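# Detach both clips from the cell, leads kept connected

## Task

Remove each of the two clips from the cell and set them down somewhere not touching it, keeping the strips unbent and leaving the leads still connected; nothing may end up off the table.

## Robot and tools

Robot: two arms, left_arm and right_arm, each a six-joint arm ending in a two-finger parallel gripper. In the scene frame (origin on the table top midway between the nominal bases, +x out over the table, +z up, left_arm toward +y) the real bases sit at (+0.030, +0.249, 0) m for left_arm and (+0.039, -0.350, 0) m for right_arm, each yawed very slightly. A camera stand stands behind the arms.

Frames: every hand pose, velocity, target and wrist-camera pose in a result is in that arm's own base frame. Fixed cameras and the table use the scene frame. Motion offsets are along the current Hand target's own axes: the fingers point along gripper +z and close along gripper y. end_effector_position is the spot between the pads, about 1 cm behind the fingertips. Reported hand positions can be a few cm off, worse at long reach.

execute_actions(actions, cameras): actions is a list of actions; each action is a table of up to 15 rows, one row per 1/30 s step, and a shorter table repeats its final row to fill 15 steps (0.5 s per action). Every row is one flat list of 14 numbers in [-1, 1]: left_arm dx, dy, dz, rx, ry, rz, opening, then right_arm in the same order. The six pose numbers are offsets from that arm's Hand target as it was when the action began, in the Hand target's axes; every row counts from that same start, but the next action starts from the new Hand target, so repeating an offset keeps moving. Scale: 1.0 = 0.6 m or 180 degrees; rx, ry, rz form a single rotation vector. Opening is absolute: +1 fully open (0.093 m), -1 closed. All six pose numbers 0 re-commands the present Hand target; always send the opening you actually want, since 0 means half-open. cameras: list of names, ["all"] or []; images appear only for an empty actions list or when requested.

move(target, speed, blend, opening_speed, grip_force, blocking, cameras): target is one 14-number row or a list of up to 15 such rows, laid out as above; every row is an offset from the Hand targets at the start of the move, not from the previous row. Paths are straight, end together, take at least 0.5 s and are cut off after 10 s. speed: m/s, 0.002 to 2.9, default 0.25 (rotation up to twice that in rad/s), one number or one per target. blend: corner rounding radius in m, default 0 (stop at each target). opening_speed: rate of the commanded opening per second on the -1..+1 scale, at least 0.2. grip_force: newtons per pad, 10 to 50, one value or one per arm; it persists, and low values close slowly. blocking=false returns after about 0.5 s while the move continues. Moves do not avoid obstacles or the other arm. The result adds a move: line: done, off_target, moving, held or fault, plus limits=paced (pose clipped) or limits=held (steps withheld). Done means within 10 mm and 2 degrees; it says nothing about contact.

wait(seconds 0 to 10, cameras): lets time run with the last commands held. stop(cameras): brakes a running move. zoom_image(camera, region=[x0, y0, x1, y1]): enlarges a region, at most 504 by 504 pixels, of the newest image from cam_head_left, cam_head_right, cam_left_wrist or cam_right_wrist (all 896x504). read_manual(section="licences"): licence text only. finished_scene(scene): ends the current scene, given its number; it cannot be undone, so the clips must already be off and stable.

Results: end_effector_position (m) and end_effector_quat_wxyz; Hand target (the last commanded pose after clipping, which the gripper often stops short of; resend the missing distance as an offset); Tool commands; grip_measured (+1 open, -1 closed; pads meet near -0.94, plus about 0.0208 per mm of object width, may read up to 0.02 high); Joint positions (last entry is finger opening in m); Joint torques (joints 1-3 wrap at ±28 N m); Joint velocities, or within noise. MOTOR HOT appears at 75 °C; at 90 °C an OVER-TEMPERATURE FAULT folds that arm away for good.

Gripping: for a firm hold on a rigid part send a value at least 0.24 below the reading for its width and keep sending it; to release, send something well above that reading. A sudden deep close squeezes briefly very hard.

Control quirks: each step the commanded orientation is clipped to within 40 degrees of the measured one; small moves may not happen or drift sideways, so check position and tilt after each move. Steer paths around an arm's own base. An arm blocked by something keeps pressing until sent back past its gripper.

Avoid: fast contacts or pushing far past a contact, any touch or squeeze between the two arms (including closing one gripper on the other's fingers), strain on wrist-camera cables, dropping or releasing moving clips, letting anything fall or leaving it off the table, bending the strips, and pulling the leads out. Keep arms from staying stretched or loaded for long.

Each tool is called after ">>>" in YAML: its name, and indented under it one key for each argument.

## Session

>>> execute_actions:
  actions: []

Scene clock: 0.00 s.
left_arm: end_effector_position=(+0.3851, -0.0102, +0.0808) grip_measured=+1.000 end_effector_quat_wxyz=(+0.550, +0.017, +0.828, +0.109) | right_arm: end_effector_position=(+0.3801, +0.0135, +0.0853) grip_measured=+1.000 end_effector_quat_wxyz=(+0.564, -0.030, +0.825, +0.030)
Joint positions: left_arm=[-0.16 1.568 0.378 0.79 -0.309 0.087 0.093] | right_arm=[-0.002 1.519 0.338 0.809 -0.085 -0.016 0.093]
Joint velocities: within noise
Joint torques (N m): no reading
Heat: left arm: 38 °C; right arm: 39 °C.
Hand target: left_arm +0.3872, -0.0105, +0.0856; +0.555, +0.016, +0.824, +0.108 | right_arm +0.3840, +0.0135, +0.0937; +0.574, -0.030, +0.817, +0.030
Tool commands: left_gripper/opening=+1.0 right_gripper/opening=+1.0

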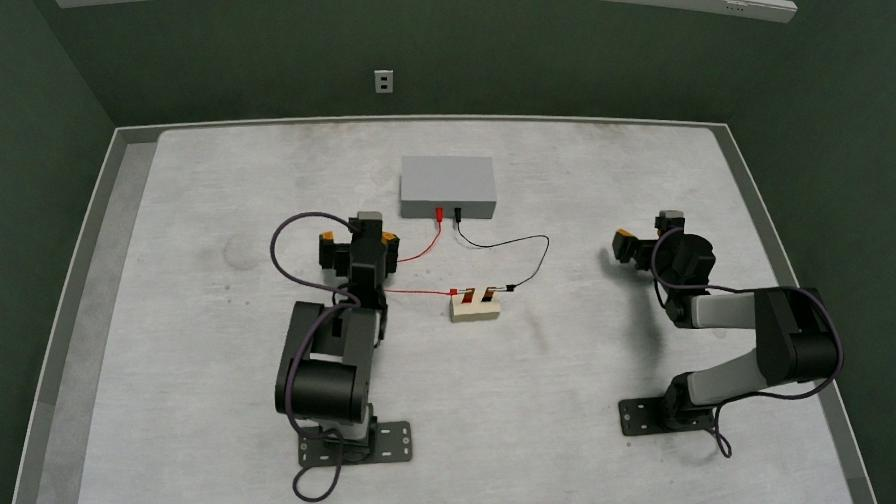

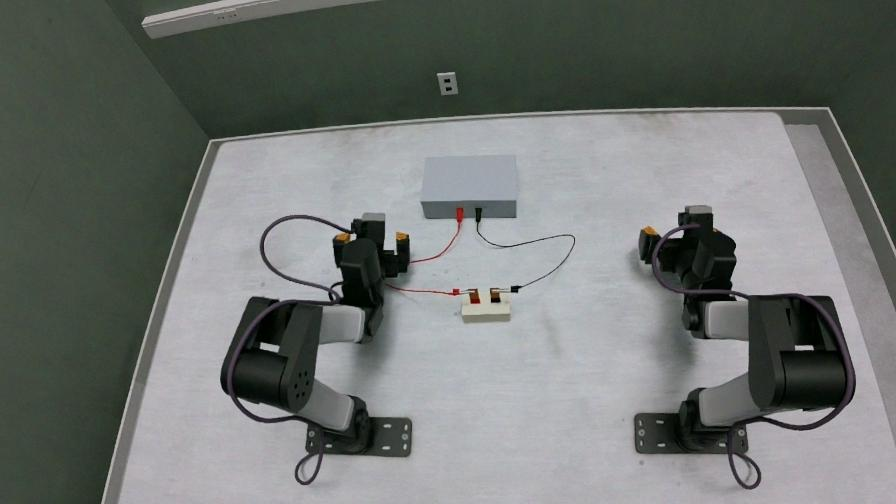

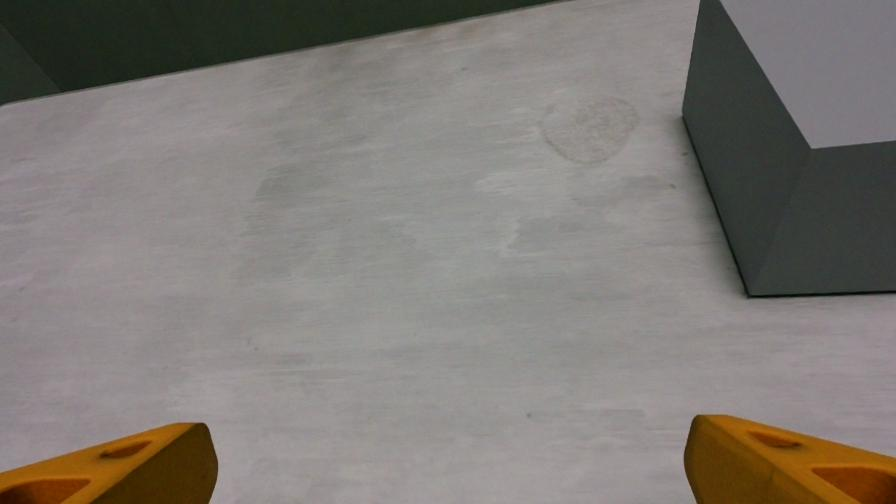

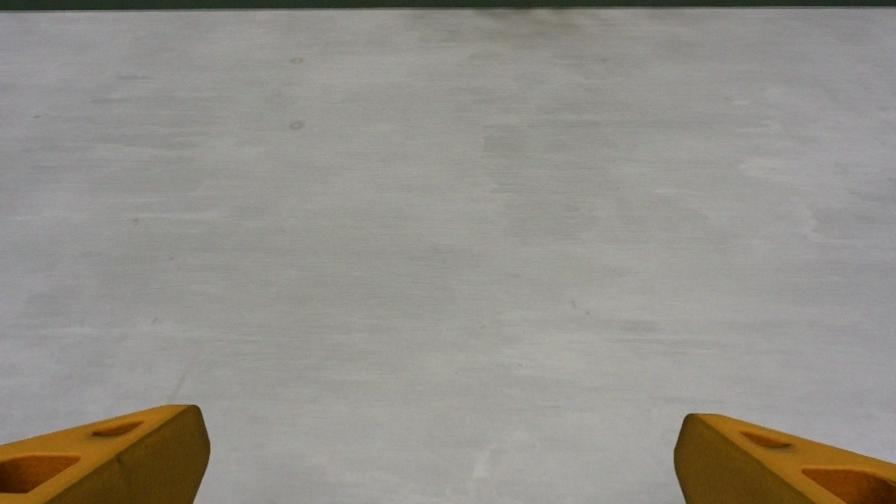

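>>> zoom_image:
  camera: "cam_head_left"
  region: [420, 260, 540, 340]

>>> zoom_image:
  camera: "cam_head_right"
  region: [430, 260, 550, 340]

Scaled by 4.200 from the camera's 896x504 image, which has a finer 1280x720 frame.

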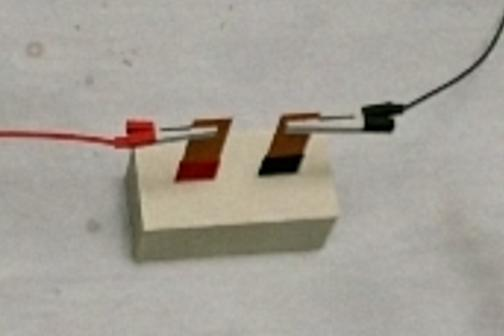

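Scaled by 4.200 from the camera's 896x504 image, which has a finer 1280x720 frame.

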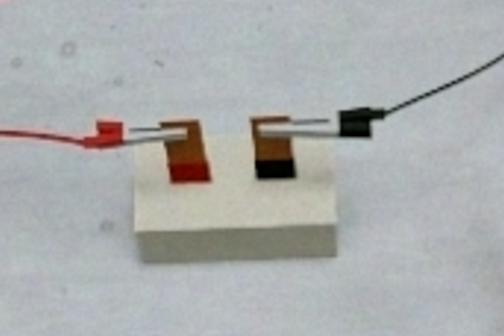

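>>> move:
  target: [-0.0387,-0.111,-0.261,0.461,0.066,0.274,1,-0.0127,0.269,-0.231,-0.404,0.137,-0.286,1]
  cameras: ["all"]

Scene clock: 61.17 s.
left_arm: end_effector_position=(+0.2558, -0.1036, +0.1490) grip_measured=+1.000 end_effector_quat_wxyz=(+0.242, +0.662, +0.666, -0.245) | right_arm: end_effector_position=(+0.2371, +0.1612, +0.1421) grip_measured=+1.000 end_effector_quat_wxyz=(-0.227, +0.673, -0.655, -0.257)
Joint positions: left_arm=[0.021 1.52 1.178 -1.248 0.703 1.592 0.093] | right_arm=[0.213 1.465 1.1 -1.09 -0.691 -1.342 0.093]
Joint torques (N m): left_arm=[-0.59 -4.57 7.65 0.16 0.39 0.15] | right_arm=[0.34 -4.3 10.8 0.52 -0.4 -0.19]
Heat: left arm: 41 °C; right arm: 42 °C.
Hand target: left_arm +0.2584, -0.1040, +0.1501; +0.240, +0.670, +0.659, -0.244 | right_arm +0.2431, +0.1629, +0.1499; -0.235, +0.682, -0.647, -0.248
Off the commanded pose: left_arm 0.003 m, 1 deg | right_arm 0.010 m, 2 deg.
move: done
camera_calibration:
cam_left_wrist: T_world_to_cam=[[-0.999975, -0.00702149, 0.000627227, 0.253981], [-0.00693689, 0.964268, -0.264839, 0.181606], [0.00125475, -0.264837, -0.964292, 0.200617], [0, 0, 0, 1]] pos_world=[0.254982, -0.120203, 0.24139]
cam_right_wrist: T_world_to_cam=[[0.995995, 0.08212, -0.0353644, -0.246055], [0.0711769, -0.967597, -0.242258, 0.210965], [-0.0541128, 0.238771, -0.969567, 0.197412], [0, 0, 0, 1]] pos_world=[0.240736, 0.177199, 0.233811]

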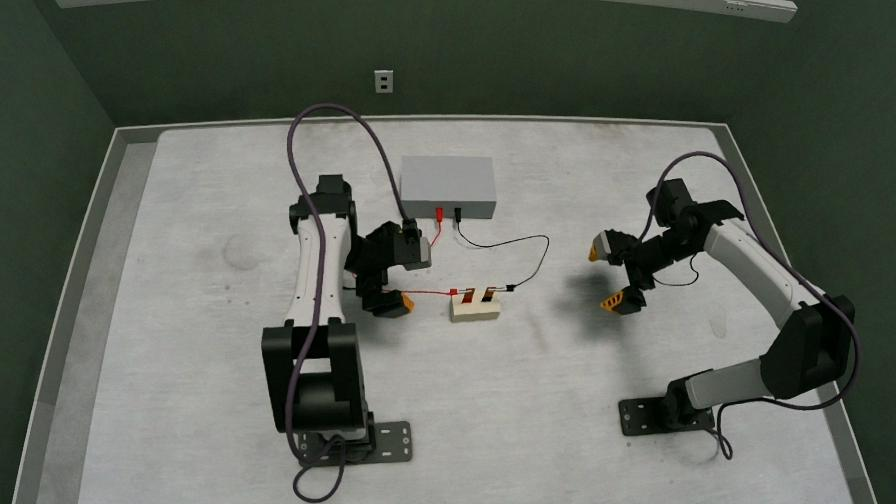

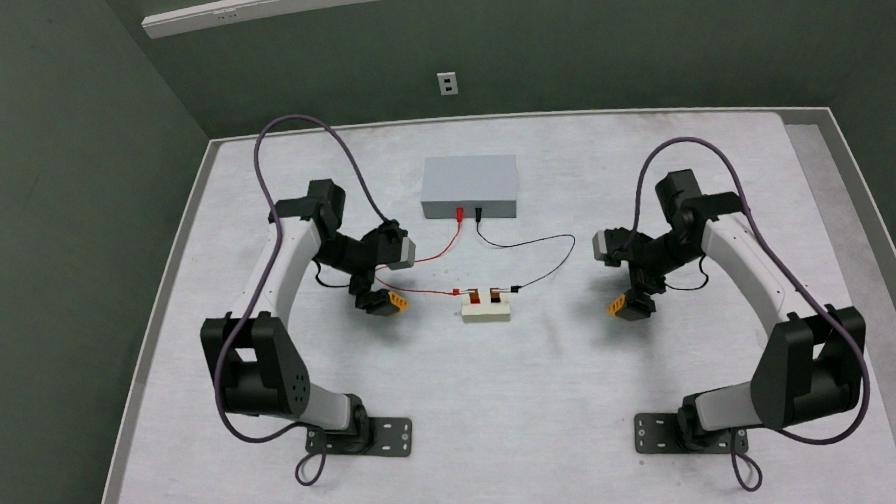

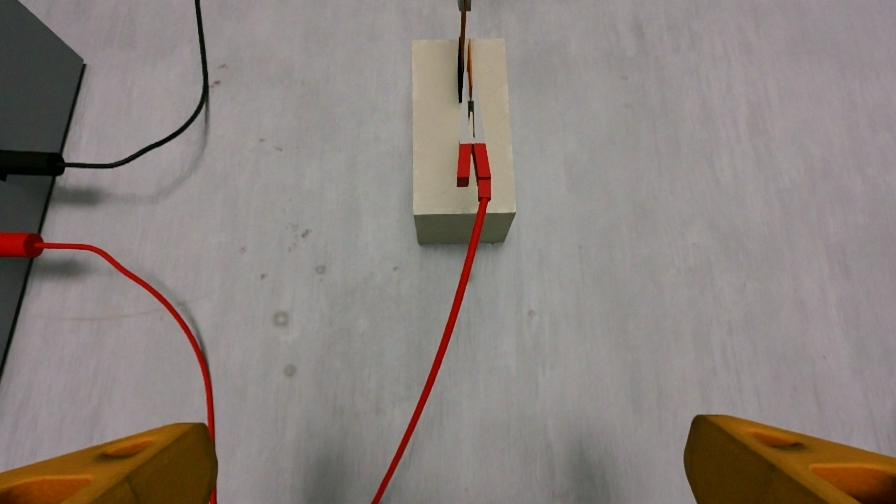

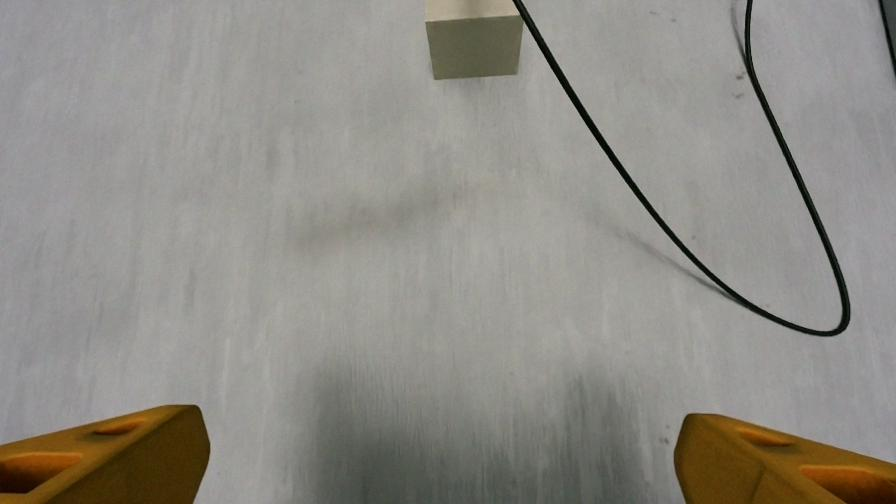

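>>> zoom_image:
  camera: "cam_left_wrist"
  region: [380, 0, 560, 260]

>>> zoom_image:
  camera: "cam_head_right"
  region: [445, 275, 535, 325]

>>> zoom_image:
  camera: "cam_head_left"
  region: [435, 275, 525, 325]

Scaled by 1.938 from the camera's 896x504 image, which has a finer 1280x720 frame.

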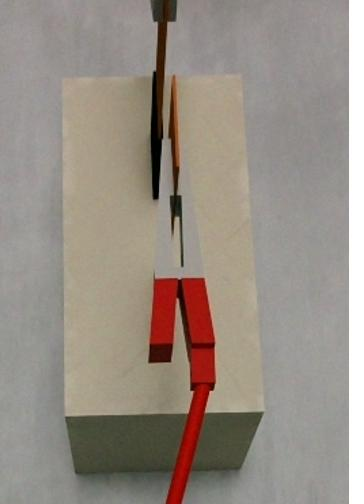

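Scaled by 5.600 from the camera's 896x504 image, which has a finer 1280x720 frame.

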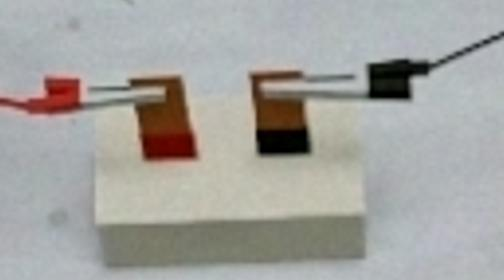

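Scaled by 5.600 from the camera's 896x504 image, which has a finer 1280x720 frame.

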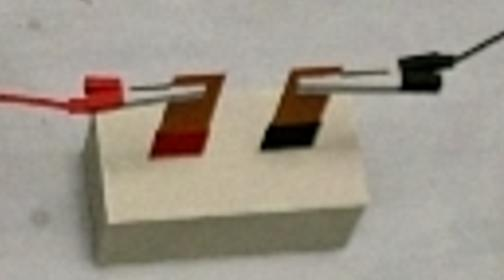

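>>> move:
  target: [-0.0507,-0.0142,0.1036,-0.0107,0,-0.0128,1,-0.1708,0,0.1392,-0.0107,0,-0.0128,1]
  cameras: ["all"]
  speed: 0.15

>>> zoom_image:
  camera: "cam_left_wrist"
  region: [330, 30, 600, 330]

>>> zoom_image:
  camera: "cam_right_wrist"
  region: [330, 0, 600, 300]

Scene clock: 141.73 s.
left_arm: end_effector_position=(+0.2466, -0.1661, +0.1158) grip_measured=+1.000 end_effector_quat_wxyz=(+0.231, +0.650, +0.680, -0.250) | right_arm: end_effector_position=(+0.2255, +0.2870, +0.1408) grip_measured=+1.000 end_effector_quat_wxyz=(-0.206, +0.698, -0.635, -0.261)
Joint positions: left_arm=[-0.231 1.483 1.01 -0.922 0.674 1.232 0.093] | right_arm=[0.645 1.603 1.219 -0.831 -0.59 -0.911 0.093]
Joint torques (N m): left_arm=[-0.51 -8.85 5.37 0.91 0.37 -0.11] | right_arm=[0.29 -5.85 11.43 1.21 -0.29 0.02]
Heat: left arm: 47 °C; right arm: 47 °C.
Hand target: left_arm +0.2488, -0.1671, +0.1221; +0.246, +0.653, +0.676, -0.238 | right_arm +0.2363, +0.2949, +0.1517; -0.228, +0.698, -0.629, -0.254
Off the commanded pose: left_arm 0.007 m, 2 deg | right_arm 0.017 m, 3 deg.
move: off_target (right_arm)
camera_calibration:
cam_left_wrist: T_world_to_cam=[[-0.998789, -0.0341639, 0.0354137, 0.235608], [-0.0420721, 0.966152, -0.254522, 0.240703], [-0.0255196, -0.255703, -0.966418, 0.16029], [0, 0, 0, 1]] pos_world=[0.24954, -0.183519, 0.207827]
cam_right_wrist: T_world_to_cam=[[0.986887, 0.153674, -0.0493731, -0.261389], [0.139205, -0.965158, -0.221567, 0.314166], [-0.0817019, 0.211789, -0.973894, 0.179995], [0, 0, 0, 1]] pos_world=[0.228934, 0.305268, 0.231999]

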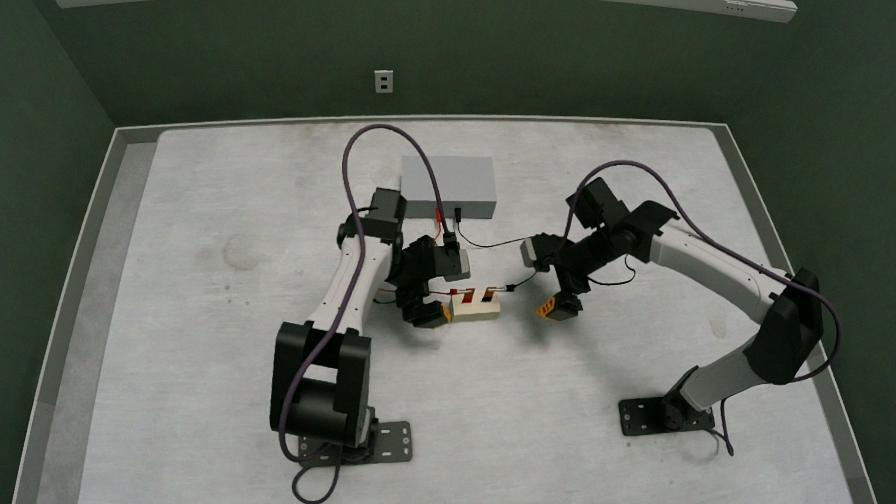

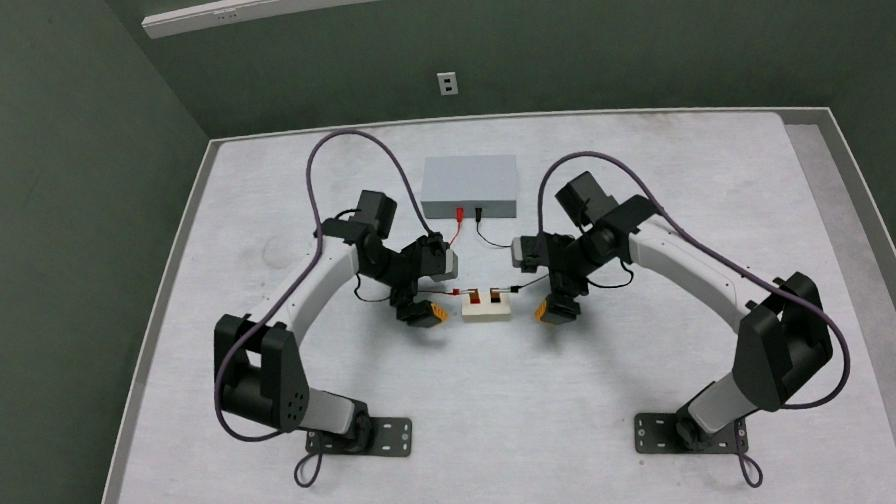

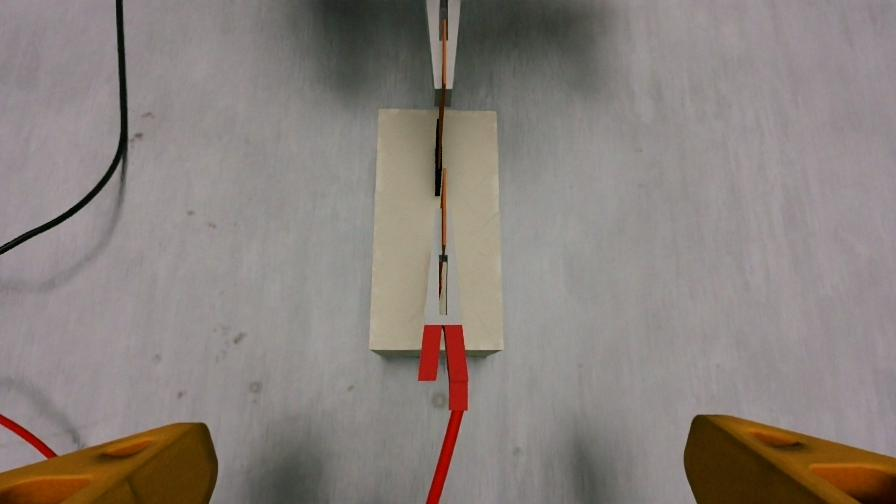

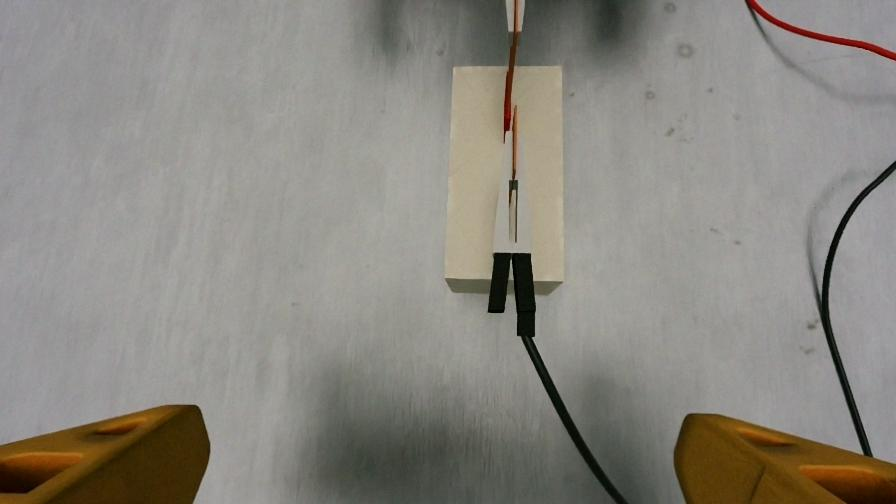

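Scaled by 1.680 from the camera's 896x504 image, which has a finer 1280x720 frame.

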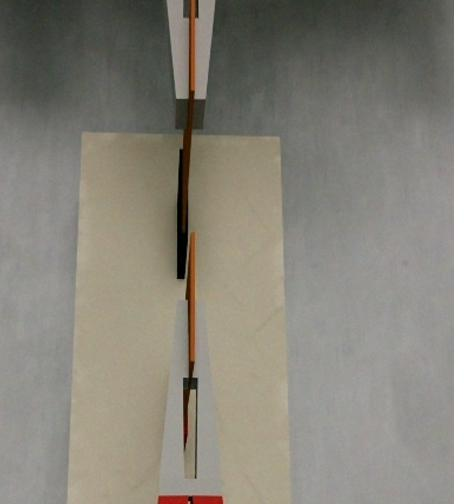

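Scaled by 1.680 from the camera's 896x504 image, which has a finer 1280x720 frame.

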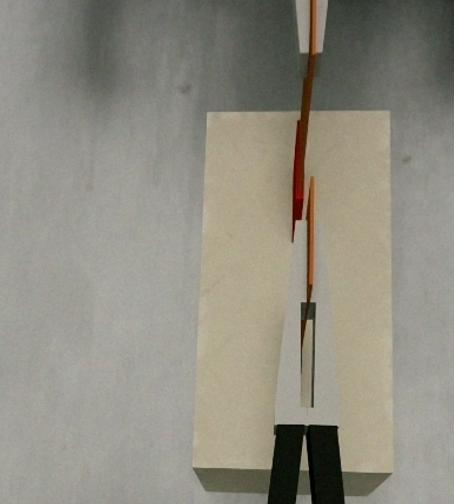

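>>> move:
  target: [-0.0052,0.0023,0.043,-0.0098,0,0.0082,1,-0.0035,-0.0255,0.046,0.0107,0.0014,-0.0089,1]
  cameras: ["all"]
  speed: 0.08

Scene clock: 188.97 s.
left_arm: end_effector_position=(+0.2485, -0.1846, +0.0981) grip_measured=+1.000 end_effector_quat_wxyz=(+0.244, +0.656, +0.675, -0.234) | right_arm: end_effector_position=(+0.2409, +0.3076, +0.1227) grip_measured=+1.000 end_effector_quat_wxyz=(-0.222, +0.703, -0.630, -0.244)
Joint positions: left_arm=[-0.307 1.483 0.932 -0.75 0.642 1.144 0.093] | right_arm=[0.679 1.675 1.219 -0.705 -0.55 -0.885 0.093]
Joint torques (N m): left_arm=[-0.57 -8.53 5.29 1.08 0.33 -0.11] | right_arm=[0.51 -6.63 10.76 1.32 -0.27 0.05]
Heat: left arm: 44 °C; right arm: 45 °C.
Hand target: left_arm +0.2509, -0.1861, +0.1044; +0.260, +0.657, +0.671, -0.224 | right_arm +0.2495, +0.3157, +0.1318; -0.242, +0.704, -0.624, -0.239
Off the commanded pose: left_arm 0.007 m, 2 deg | right_arm 0.015 m, 2 deg.
move: off_target (right_arm)
camera_calibration:
cam_left_wrist: T_world_to_cam=[[-0.9994, -0.0337275, -0.0078756, 0.241944], [-0.0306615, 0.967321, -0.251694, 0.251317], [0.0161072, -0.251301, -0.967775, 0.129065], [0, 0, 0, 1]] pos_world=[0.247426, -0.20251, 0.190066]
cam_right_wrist: T_world_to_cam=[[0.98835, 0.152199, -0.0000859886, -0.2867], [0.148575, -0.964944, -0.216353, 0.325007], [-0.0330116, 0.213819, -0.976315, 0.147242], [0, 0, 0, 1]] pos_world=[0.239933, 0.325766, 0.214046]

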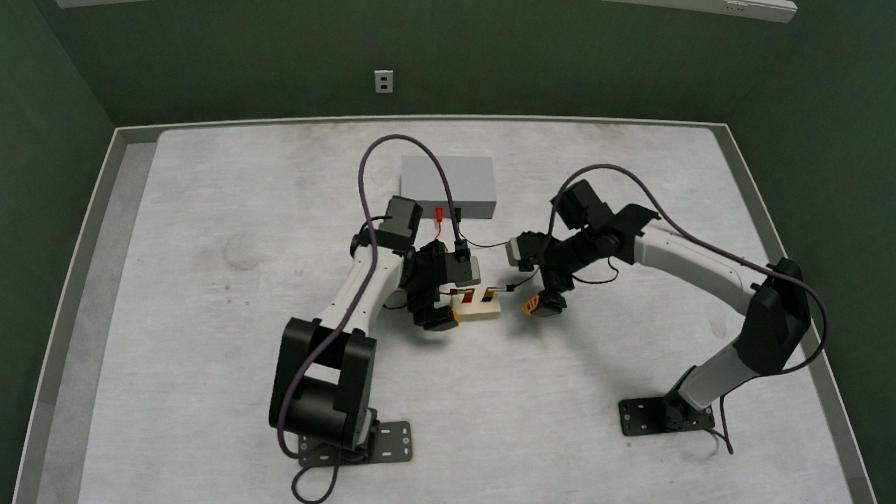

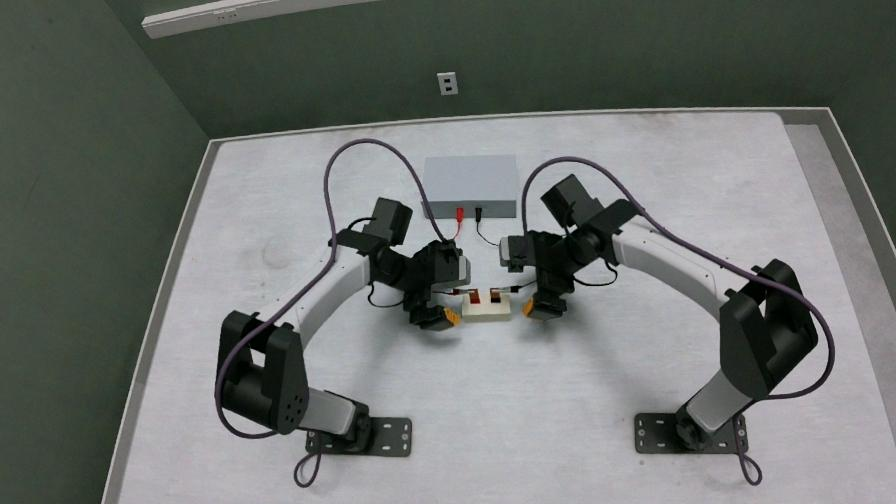

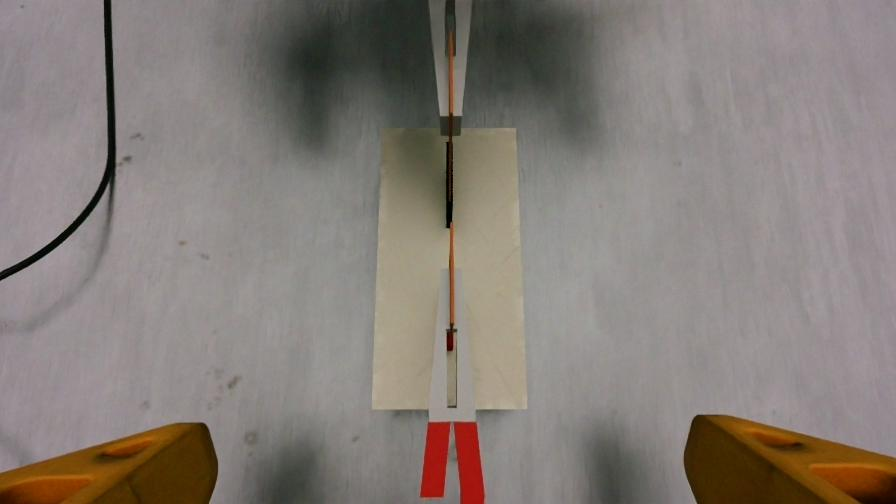

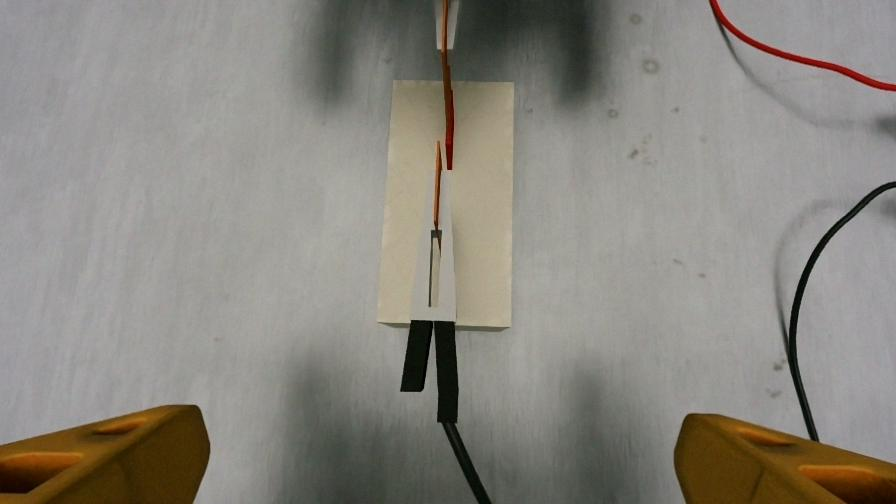

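>>> move:
  target: [0,0,0,0,0,0,-0.5,-0.0122,0.0063,0.0308,0,0,0,1]
  cameras: ["cam_left_wrist","cam_right_wrist"]
  speed: 0.06
  opening_speed: 1.0

Scene clock: 217.23 s.
left_arm: end_effector_position=(+0.2487, -0.1846, +0.0981) grip_measured=-0.497 end_effector_quat_wxyz=(+0.244, +0.655, +0.676, -0.234) | right_arm: end_effector_position=(+0.2376, +0.3260, +0.1161) grip_measured=+1.000 end_effector_quat_wxyz=(-0.226, +0.704, -0.628, -0.243)
Joint positions: left_arm=[-0.307 1.483 0.932 -0.749 0.642 1.143 0.021] | right_arm=[0.729 1.704 1.219 -0.641 -0.528 -0.834 0.093]
Joint torques (N m): left_arm=[-0.58 -8.49 5.37 1.09 0.33 -0.13] | right_arm=[0.5 -6.82 9.8 1.39 -0.27 0.01]
Heat: left arm: 43 °C; right arm: 45 °C.
Hand target: left_arm +0.2509, -0.1861, +0.1044; +0.260, +0.657, +0.671, -0.224 | right_arm +0.2442, +0.3328, +0.1221; -0.242, +0.704, -0.624, -0.239
Off the commanded pose: left_arm 0.007 m, 2 deg | right_arm 0.011 m, 2 deg.
move: off_target (right_arm)
camera_calibration:
cam_left_wrist: T_world_to_cam=[[-0.999366, -0.0346968, -0.00803812, 0.241971], [-0.0315601, 0.967313, -0.251615, 0.25153], [0.0165056, -0.251202, -0.967794, 0.128986], [0, 0, 0, 1]] pos_world=[0.247627, -0.202511, 0.190066]
cam_right_wrist: T_world_to_cam=[[0.988083, 0.153661, 0.00894879, -0.287687], [0.151866, -0.963772, -0.219273, 0.340913], [-0.0250692, 0.218019, -0.975622, 0.13348], [0, 0, 0, 1]] pos_world=[0.235832, 0.343667, 0.207554]
Images, in order (width x height): cam_left_wrist 896x504, cam_right_wrist 896x504.

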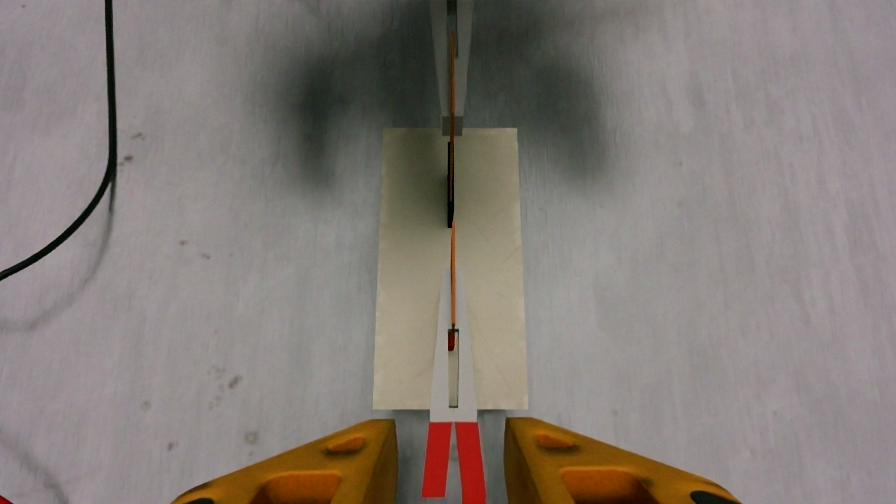

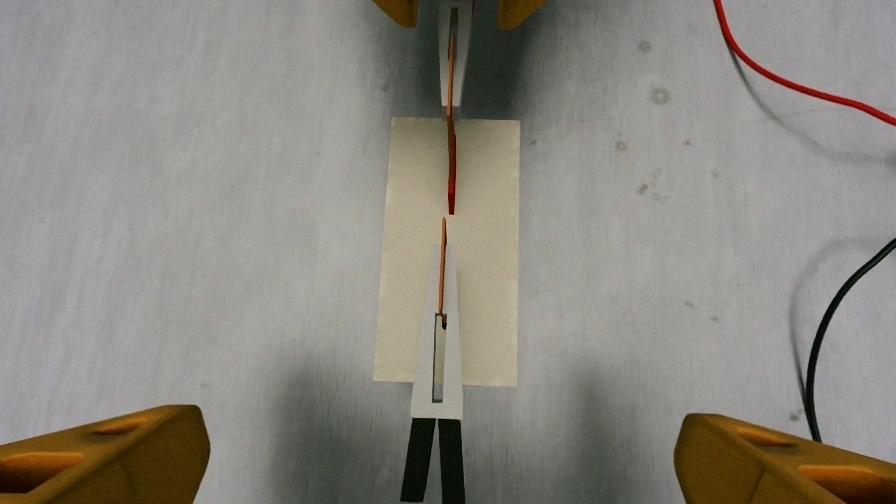

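>>> move:
  target: [0,-0.0010,0,0,0,0,-0.6,0,0.0024,0,0,0,0,-0.5]
  cameras: ["cam_left_wrist","cam_right_wrist"]
  speed: 0.06
  opening_speed: 1.0

>>> zoom_image:
  camera: "cam_left_wrist"
  region: [350, 350, 550, 504]

>>> zoom_image:
  camera: "cam_right_wrist"
  region: [340, 350, 540, 504]

Scene clock: 239.33 s.
left_arm: end_effector_position=(+0.2487, -0.1846, +0.0981) grip_measured=-0.597 end_effector_quat_wxyz=(+0.244, +0.655, +0.676, -0.234) | right_arm: end_effector_position=(+0.2381, +0.3262, +0.1163) grip_measured=-0.498 end_effector_quat_wxyz=(-0.227, +0.703, -0.628, -0.243)
Joint positions: left_arm=[-0.307 1.483 0.932 -0.749 0.642 1.143 0.017] | right_arm=[0.729 1.704 1.219 -0.638 -0.527 -0.832 0.021]
Joint torques (N m): left_arm=[-0.59 -8.58 5.14 1.08 0.3 -0.12] | right_arm=[0.59 -7.2 9.22 1.38 -0.27 0]
Heat: left arm: 42 °C; right arm: 45 °C.
Hand target: left_arm +0.2502, -0.1861, +0.1044; +0.259, +0.657, +0.671, -0.224 | right_arm +0.2428, +0.3326, +0.1221; -0.242, +0.704, -0.624, -0.239
Off the commanded pose: left_arm 0.007 m, 2 deg | right_arm 0.010 m, 2 deg.
move: done
camera_calibration:
cam_left_wrist: T_world_to_cam=[[-0.999366, -0.0346968, -0.00803812, 0.241971], [-0.0315601, 0.967313, -0.251615, 0.25153], [0.0165056, -0.251202, -0.967794, 0.128986], [0, 0, 0, 1]] pos_world=[0.247627, -0.202511, 0.190066]
cam_right_wrist: T_world_to_cam=[[0.988473, 0.151059, 0.010093, -0.28755], [0.14956, -0.96397, -0.219984, 0.341847], [-0.0235011, 0.218958, -0.975451, 0.132915], [0, 0, 0, 1]] pos_world=[0.236232, 0.343865, 0.207755]
Images, in order (width x height): cam_left_wrist 896x504, cam_right_wrist 896x504.

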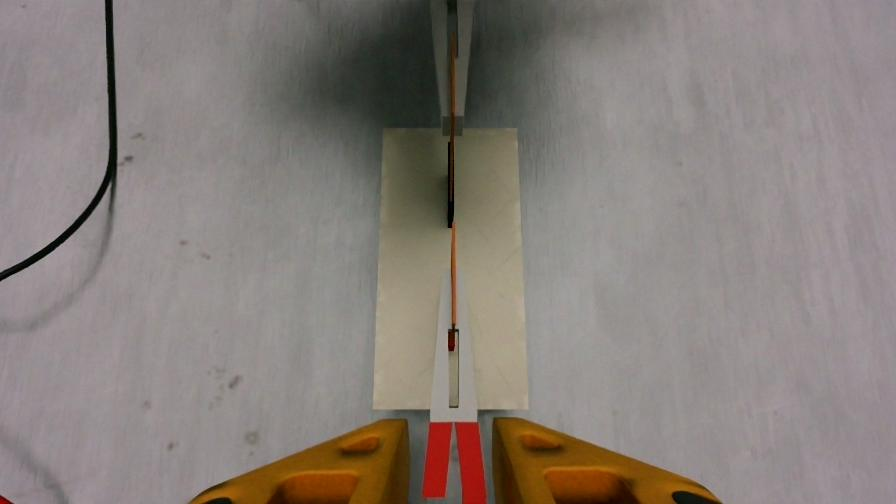

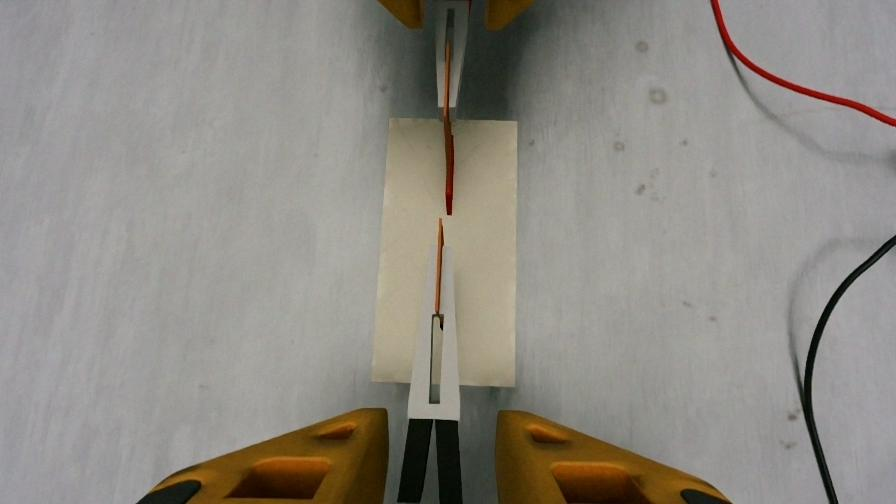

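Scaled by 2.520 from the camera's 896x504 image, which has a finer 1280x720 frame.

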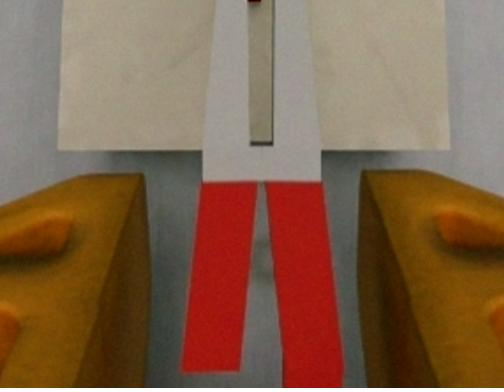

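Scaled by 2.520 from the camera's 896x504 image, which has a finer 1280x720 frame.

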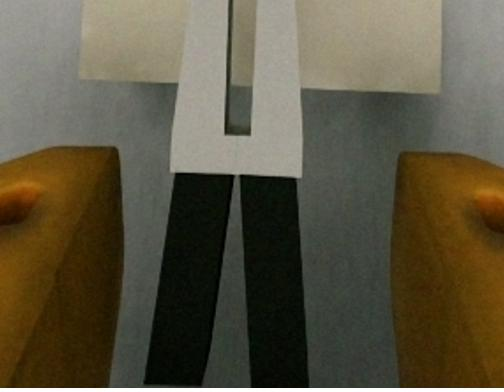

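>>> move:
  target: [0,-0.0012,0,0,0,0,-0.6,0,0.0033,0,0.0096,0.0006,0.0115,-0.5]
  cameras: ["cam_left_wrist","cam_right_wrist"]
  speed: 0.06

>>> zoom_image:
  camera: "cam_left_wrist"
  region: [350, 350, 550, 504]

>>> zoom_image:
  camera: "cam_right_wrist"
  region: [340, 350, 540, 504]

Scene clock: 250.43 s.
left_arm: end_effector_position=(+0.2474, -0.1842, +0.0964) grip_measured=-0.597 end_effector_quat_wxyz=(+0.242, +0.655, +0.677, -0.235) | right_arm: end_effector_position=(+0.2402, +0.3304, +0.1145) grip_measured=-0.498 end_effector_quat_wxyz=(-0.231, +0.690, -0.644, -0.237)
Joint positions: left_arm=[-0.307 1.483 0.926 -0.748 0.642 1.141 0.017] | right_arm=[0.744 1.704 1.21 -0.603 -0.499 -0.772 0.021]
Joint torques (N m): left_arm=[-0.72 -9.02 5.53 1.07 0.31 -0.14] | right_arm=[0.49 -9.68 6.98 1.45 -0.22 -0.03]
Heat: left arm: 42 °C; right arm: 44 °C.
Hand target: left_arm +0.2496, -0.1861, +0.1043; +0.259, +0.657, +0.671, -0.224 | right_arm +0.2410, +0.3324, +0.1220; -0.248, +0.689, -0.640, -0.233
Off the commanded pose: left_arm 0.008 m, 2 deg | right_arm 0.008 m, 2 deg.
move: done
camera_calibration:
cam_left_wrist: T_world_to_cam=[[-0.999359, -0.0356536, -0.00309272, 0.240033], [-0.0337508, 0.967696, -0.24985, 0.251096], [0.0119009, -0.249586, -0.96828, 0.129086], [0, 0, 0, 1]] pos_world=[0.246818, -0.202208, 0.18847]
cam_right_wrist: T_world_to_cam=[[0.99421, 0.107123, 0.00837493, -0.276998], [0.106387, -0.97044, -0.21663, 0.357278], [-0.0150787, 0.216267, -0.976218, 0.129312], [0, 0, 0, 1]] pos_world=[0.239334, 0.348424, 0.205954]
Images, in order (width x height): cam_left_wrist 896x504, cam_right_wrist 896x504.

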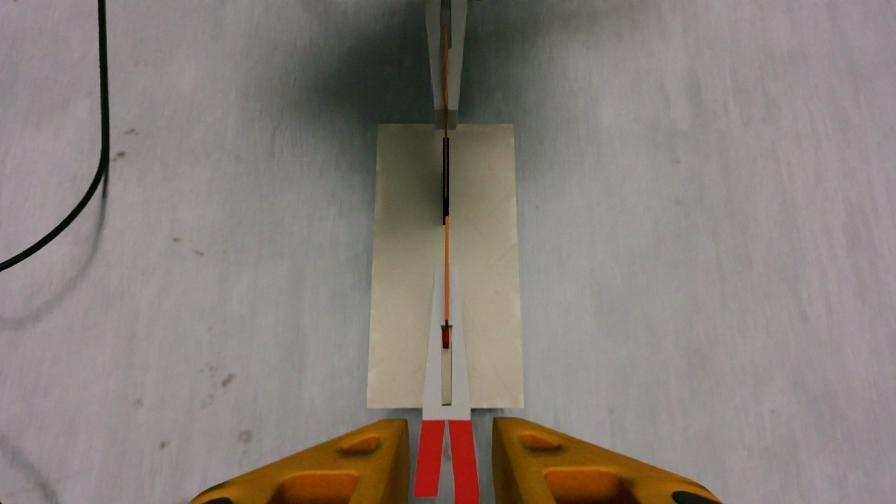

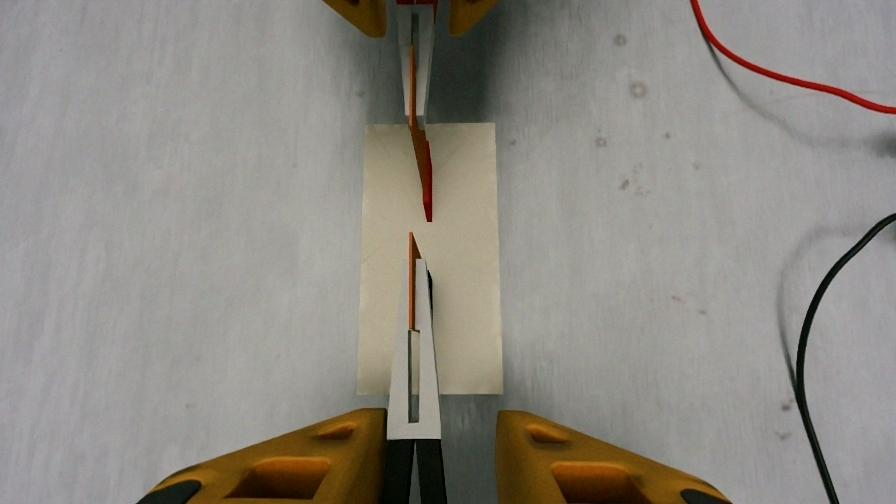

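Scaled by 2.520 from the camera's 896x504 image, which has a finer 1280x720 frame.

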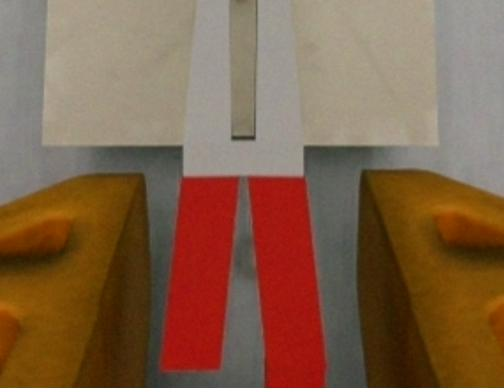

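Scaled by 2.520 from the camera's 896x504 image, which has a finer 1280x720 frame.

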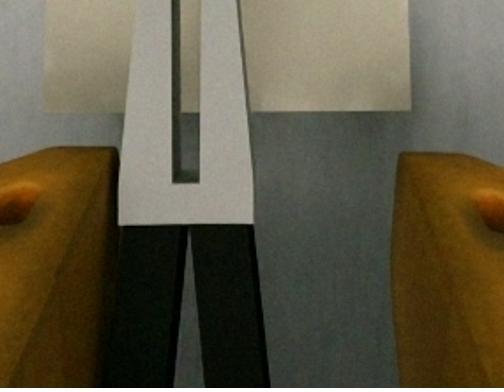

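>>> move:
  target:
    - [0,0.0010,-0.0333,0,0,0,-0.6,0,-0.0027,-0.0333,0,0,0,-0.5]
    - [0,0.0010,0,0,0,0,-0.6,0,-0.0027,0,0,0,0,-0.5]
  cameras: ["cam_left_wrist","cam_right_wrist"]
  speed: 0.06

>>> zoom_image:
  camera: "cam_left_wrist"
  region: [350, 350, 550, 504]

>>> zoom_image:
  camera: "cam_right_wrist"
  region: [340, 350, 540, 504]

Scene clock: 264.50 s.
left_arm: end_effector_position=(+0.2477, -0.1848, +0.1048) grip_measured=-0.597 end_effector_quat_wxyz=(+0.254, +0.658, +0.671, -0.228) | right_arm: end_effector_position=(+0.2405, +0.3298, +0.1236) grip_measured=-0.498 end_effector_quat_wxyz=(-0.242, +0.690, -0.640, -0.235)
Joint positions: left_arm=[-0.309 1.454 0.928 -0.749 0.641 1.142 0.017] | right_arm=[0.742 1.68 1.21 -0.604 -0.499 -0.774 0.021]
Joint torques (N m): left_arm=[-0.64 -6 5.44 1.15 0.34 -0.12] | right_arm=[0.36 -6.71 7.61 1.45 -0.24 0.04]
Heat: left arm: 42 °C; right arm: 44 °C.
Hand target: left_arm +0.2501, -0.1861, +0.1042; +0.259, +0.657, +0.671, -0.224 | right_arm +0.2425, +0.3325, +0.1220; -0.248, +0.689, -0.640, -0.233
Off the commanded pose: left_arm 0.003 m, 1 deg | right_arm 0.004 m, 1 deg.
move: done
camera_calibration:
cam_left_wrist: T_world_to_cam=[[-0.998927, -0.0334314, -0.0320577, 0.243673], [-0.0239977, 0.965542, -0.25914, 0.251962], [0.0396165, -0.258093, -0.965308, 0.128288], [0, 0, 0, 1]] pos_world=[0.244375, -0.202023, 0.196942]
cam_right_wrist: T_world_to_cam=[[0.993842, 0.107124, 0.0283215, -0.279573], [0.11077, -0.966942, -0.229682, 0.358047], [0.00278061, 0.231405, -0.972853, 0.128505], [0, 0, 0, 1]] pos_world=[0.237833, 0.346423, 0.215171]
Images, in order (width x height): cam_left_wrist 896x504, cam_right_wrist 896x504.

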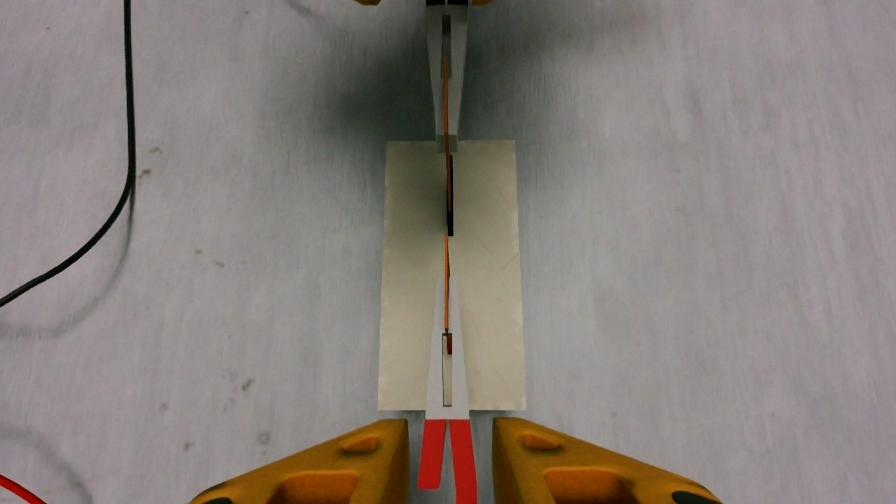

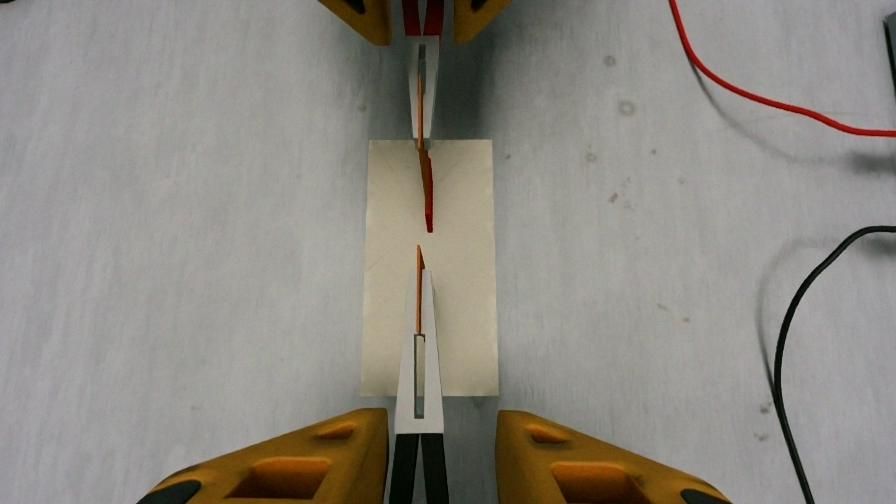

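Scaled by 2.520 from the camera's 896x504 image, which has a finer 1280x720 frame.

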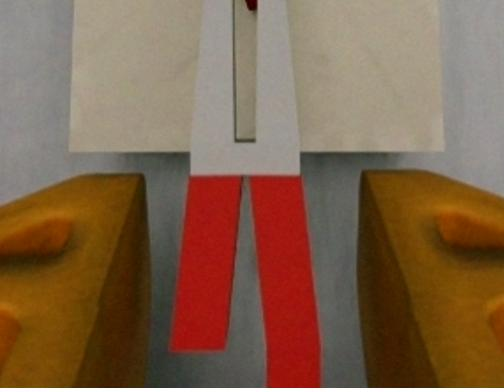

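Scaled by 2.520 from the camera's 896x504 image, which has a finer 1280x720 frame.

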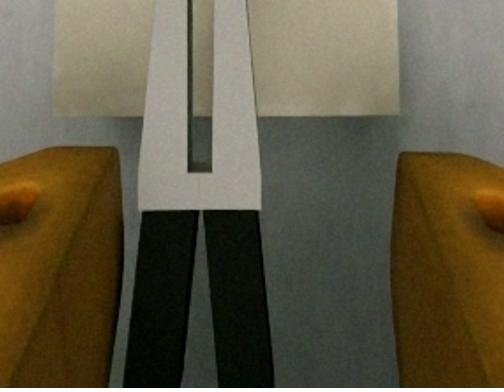

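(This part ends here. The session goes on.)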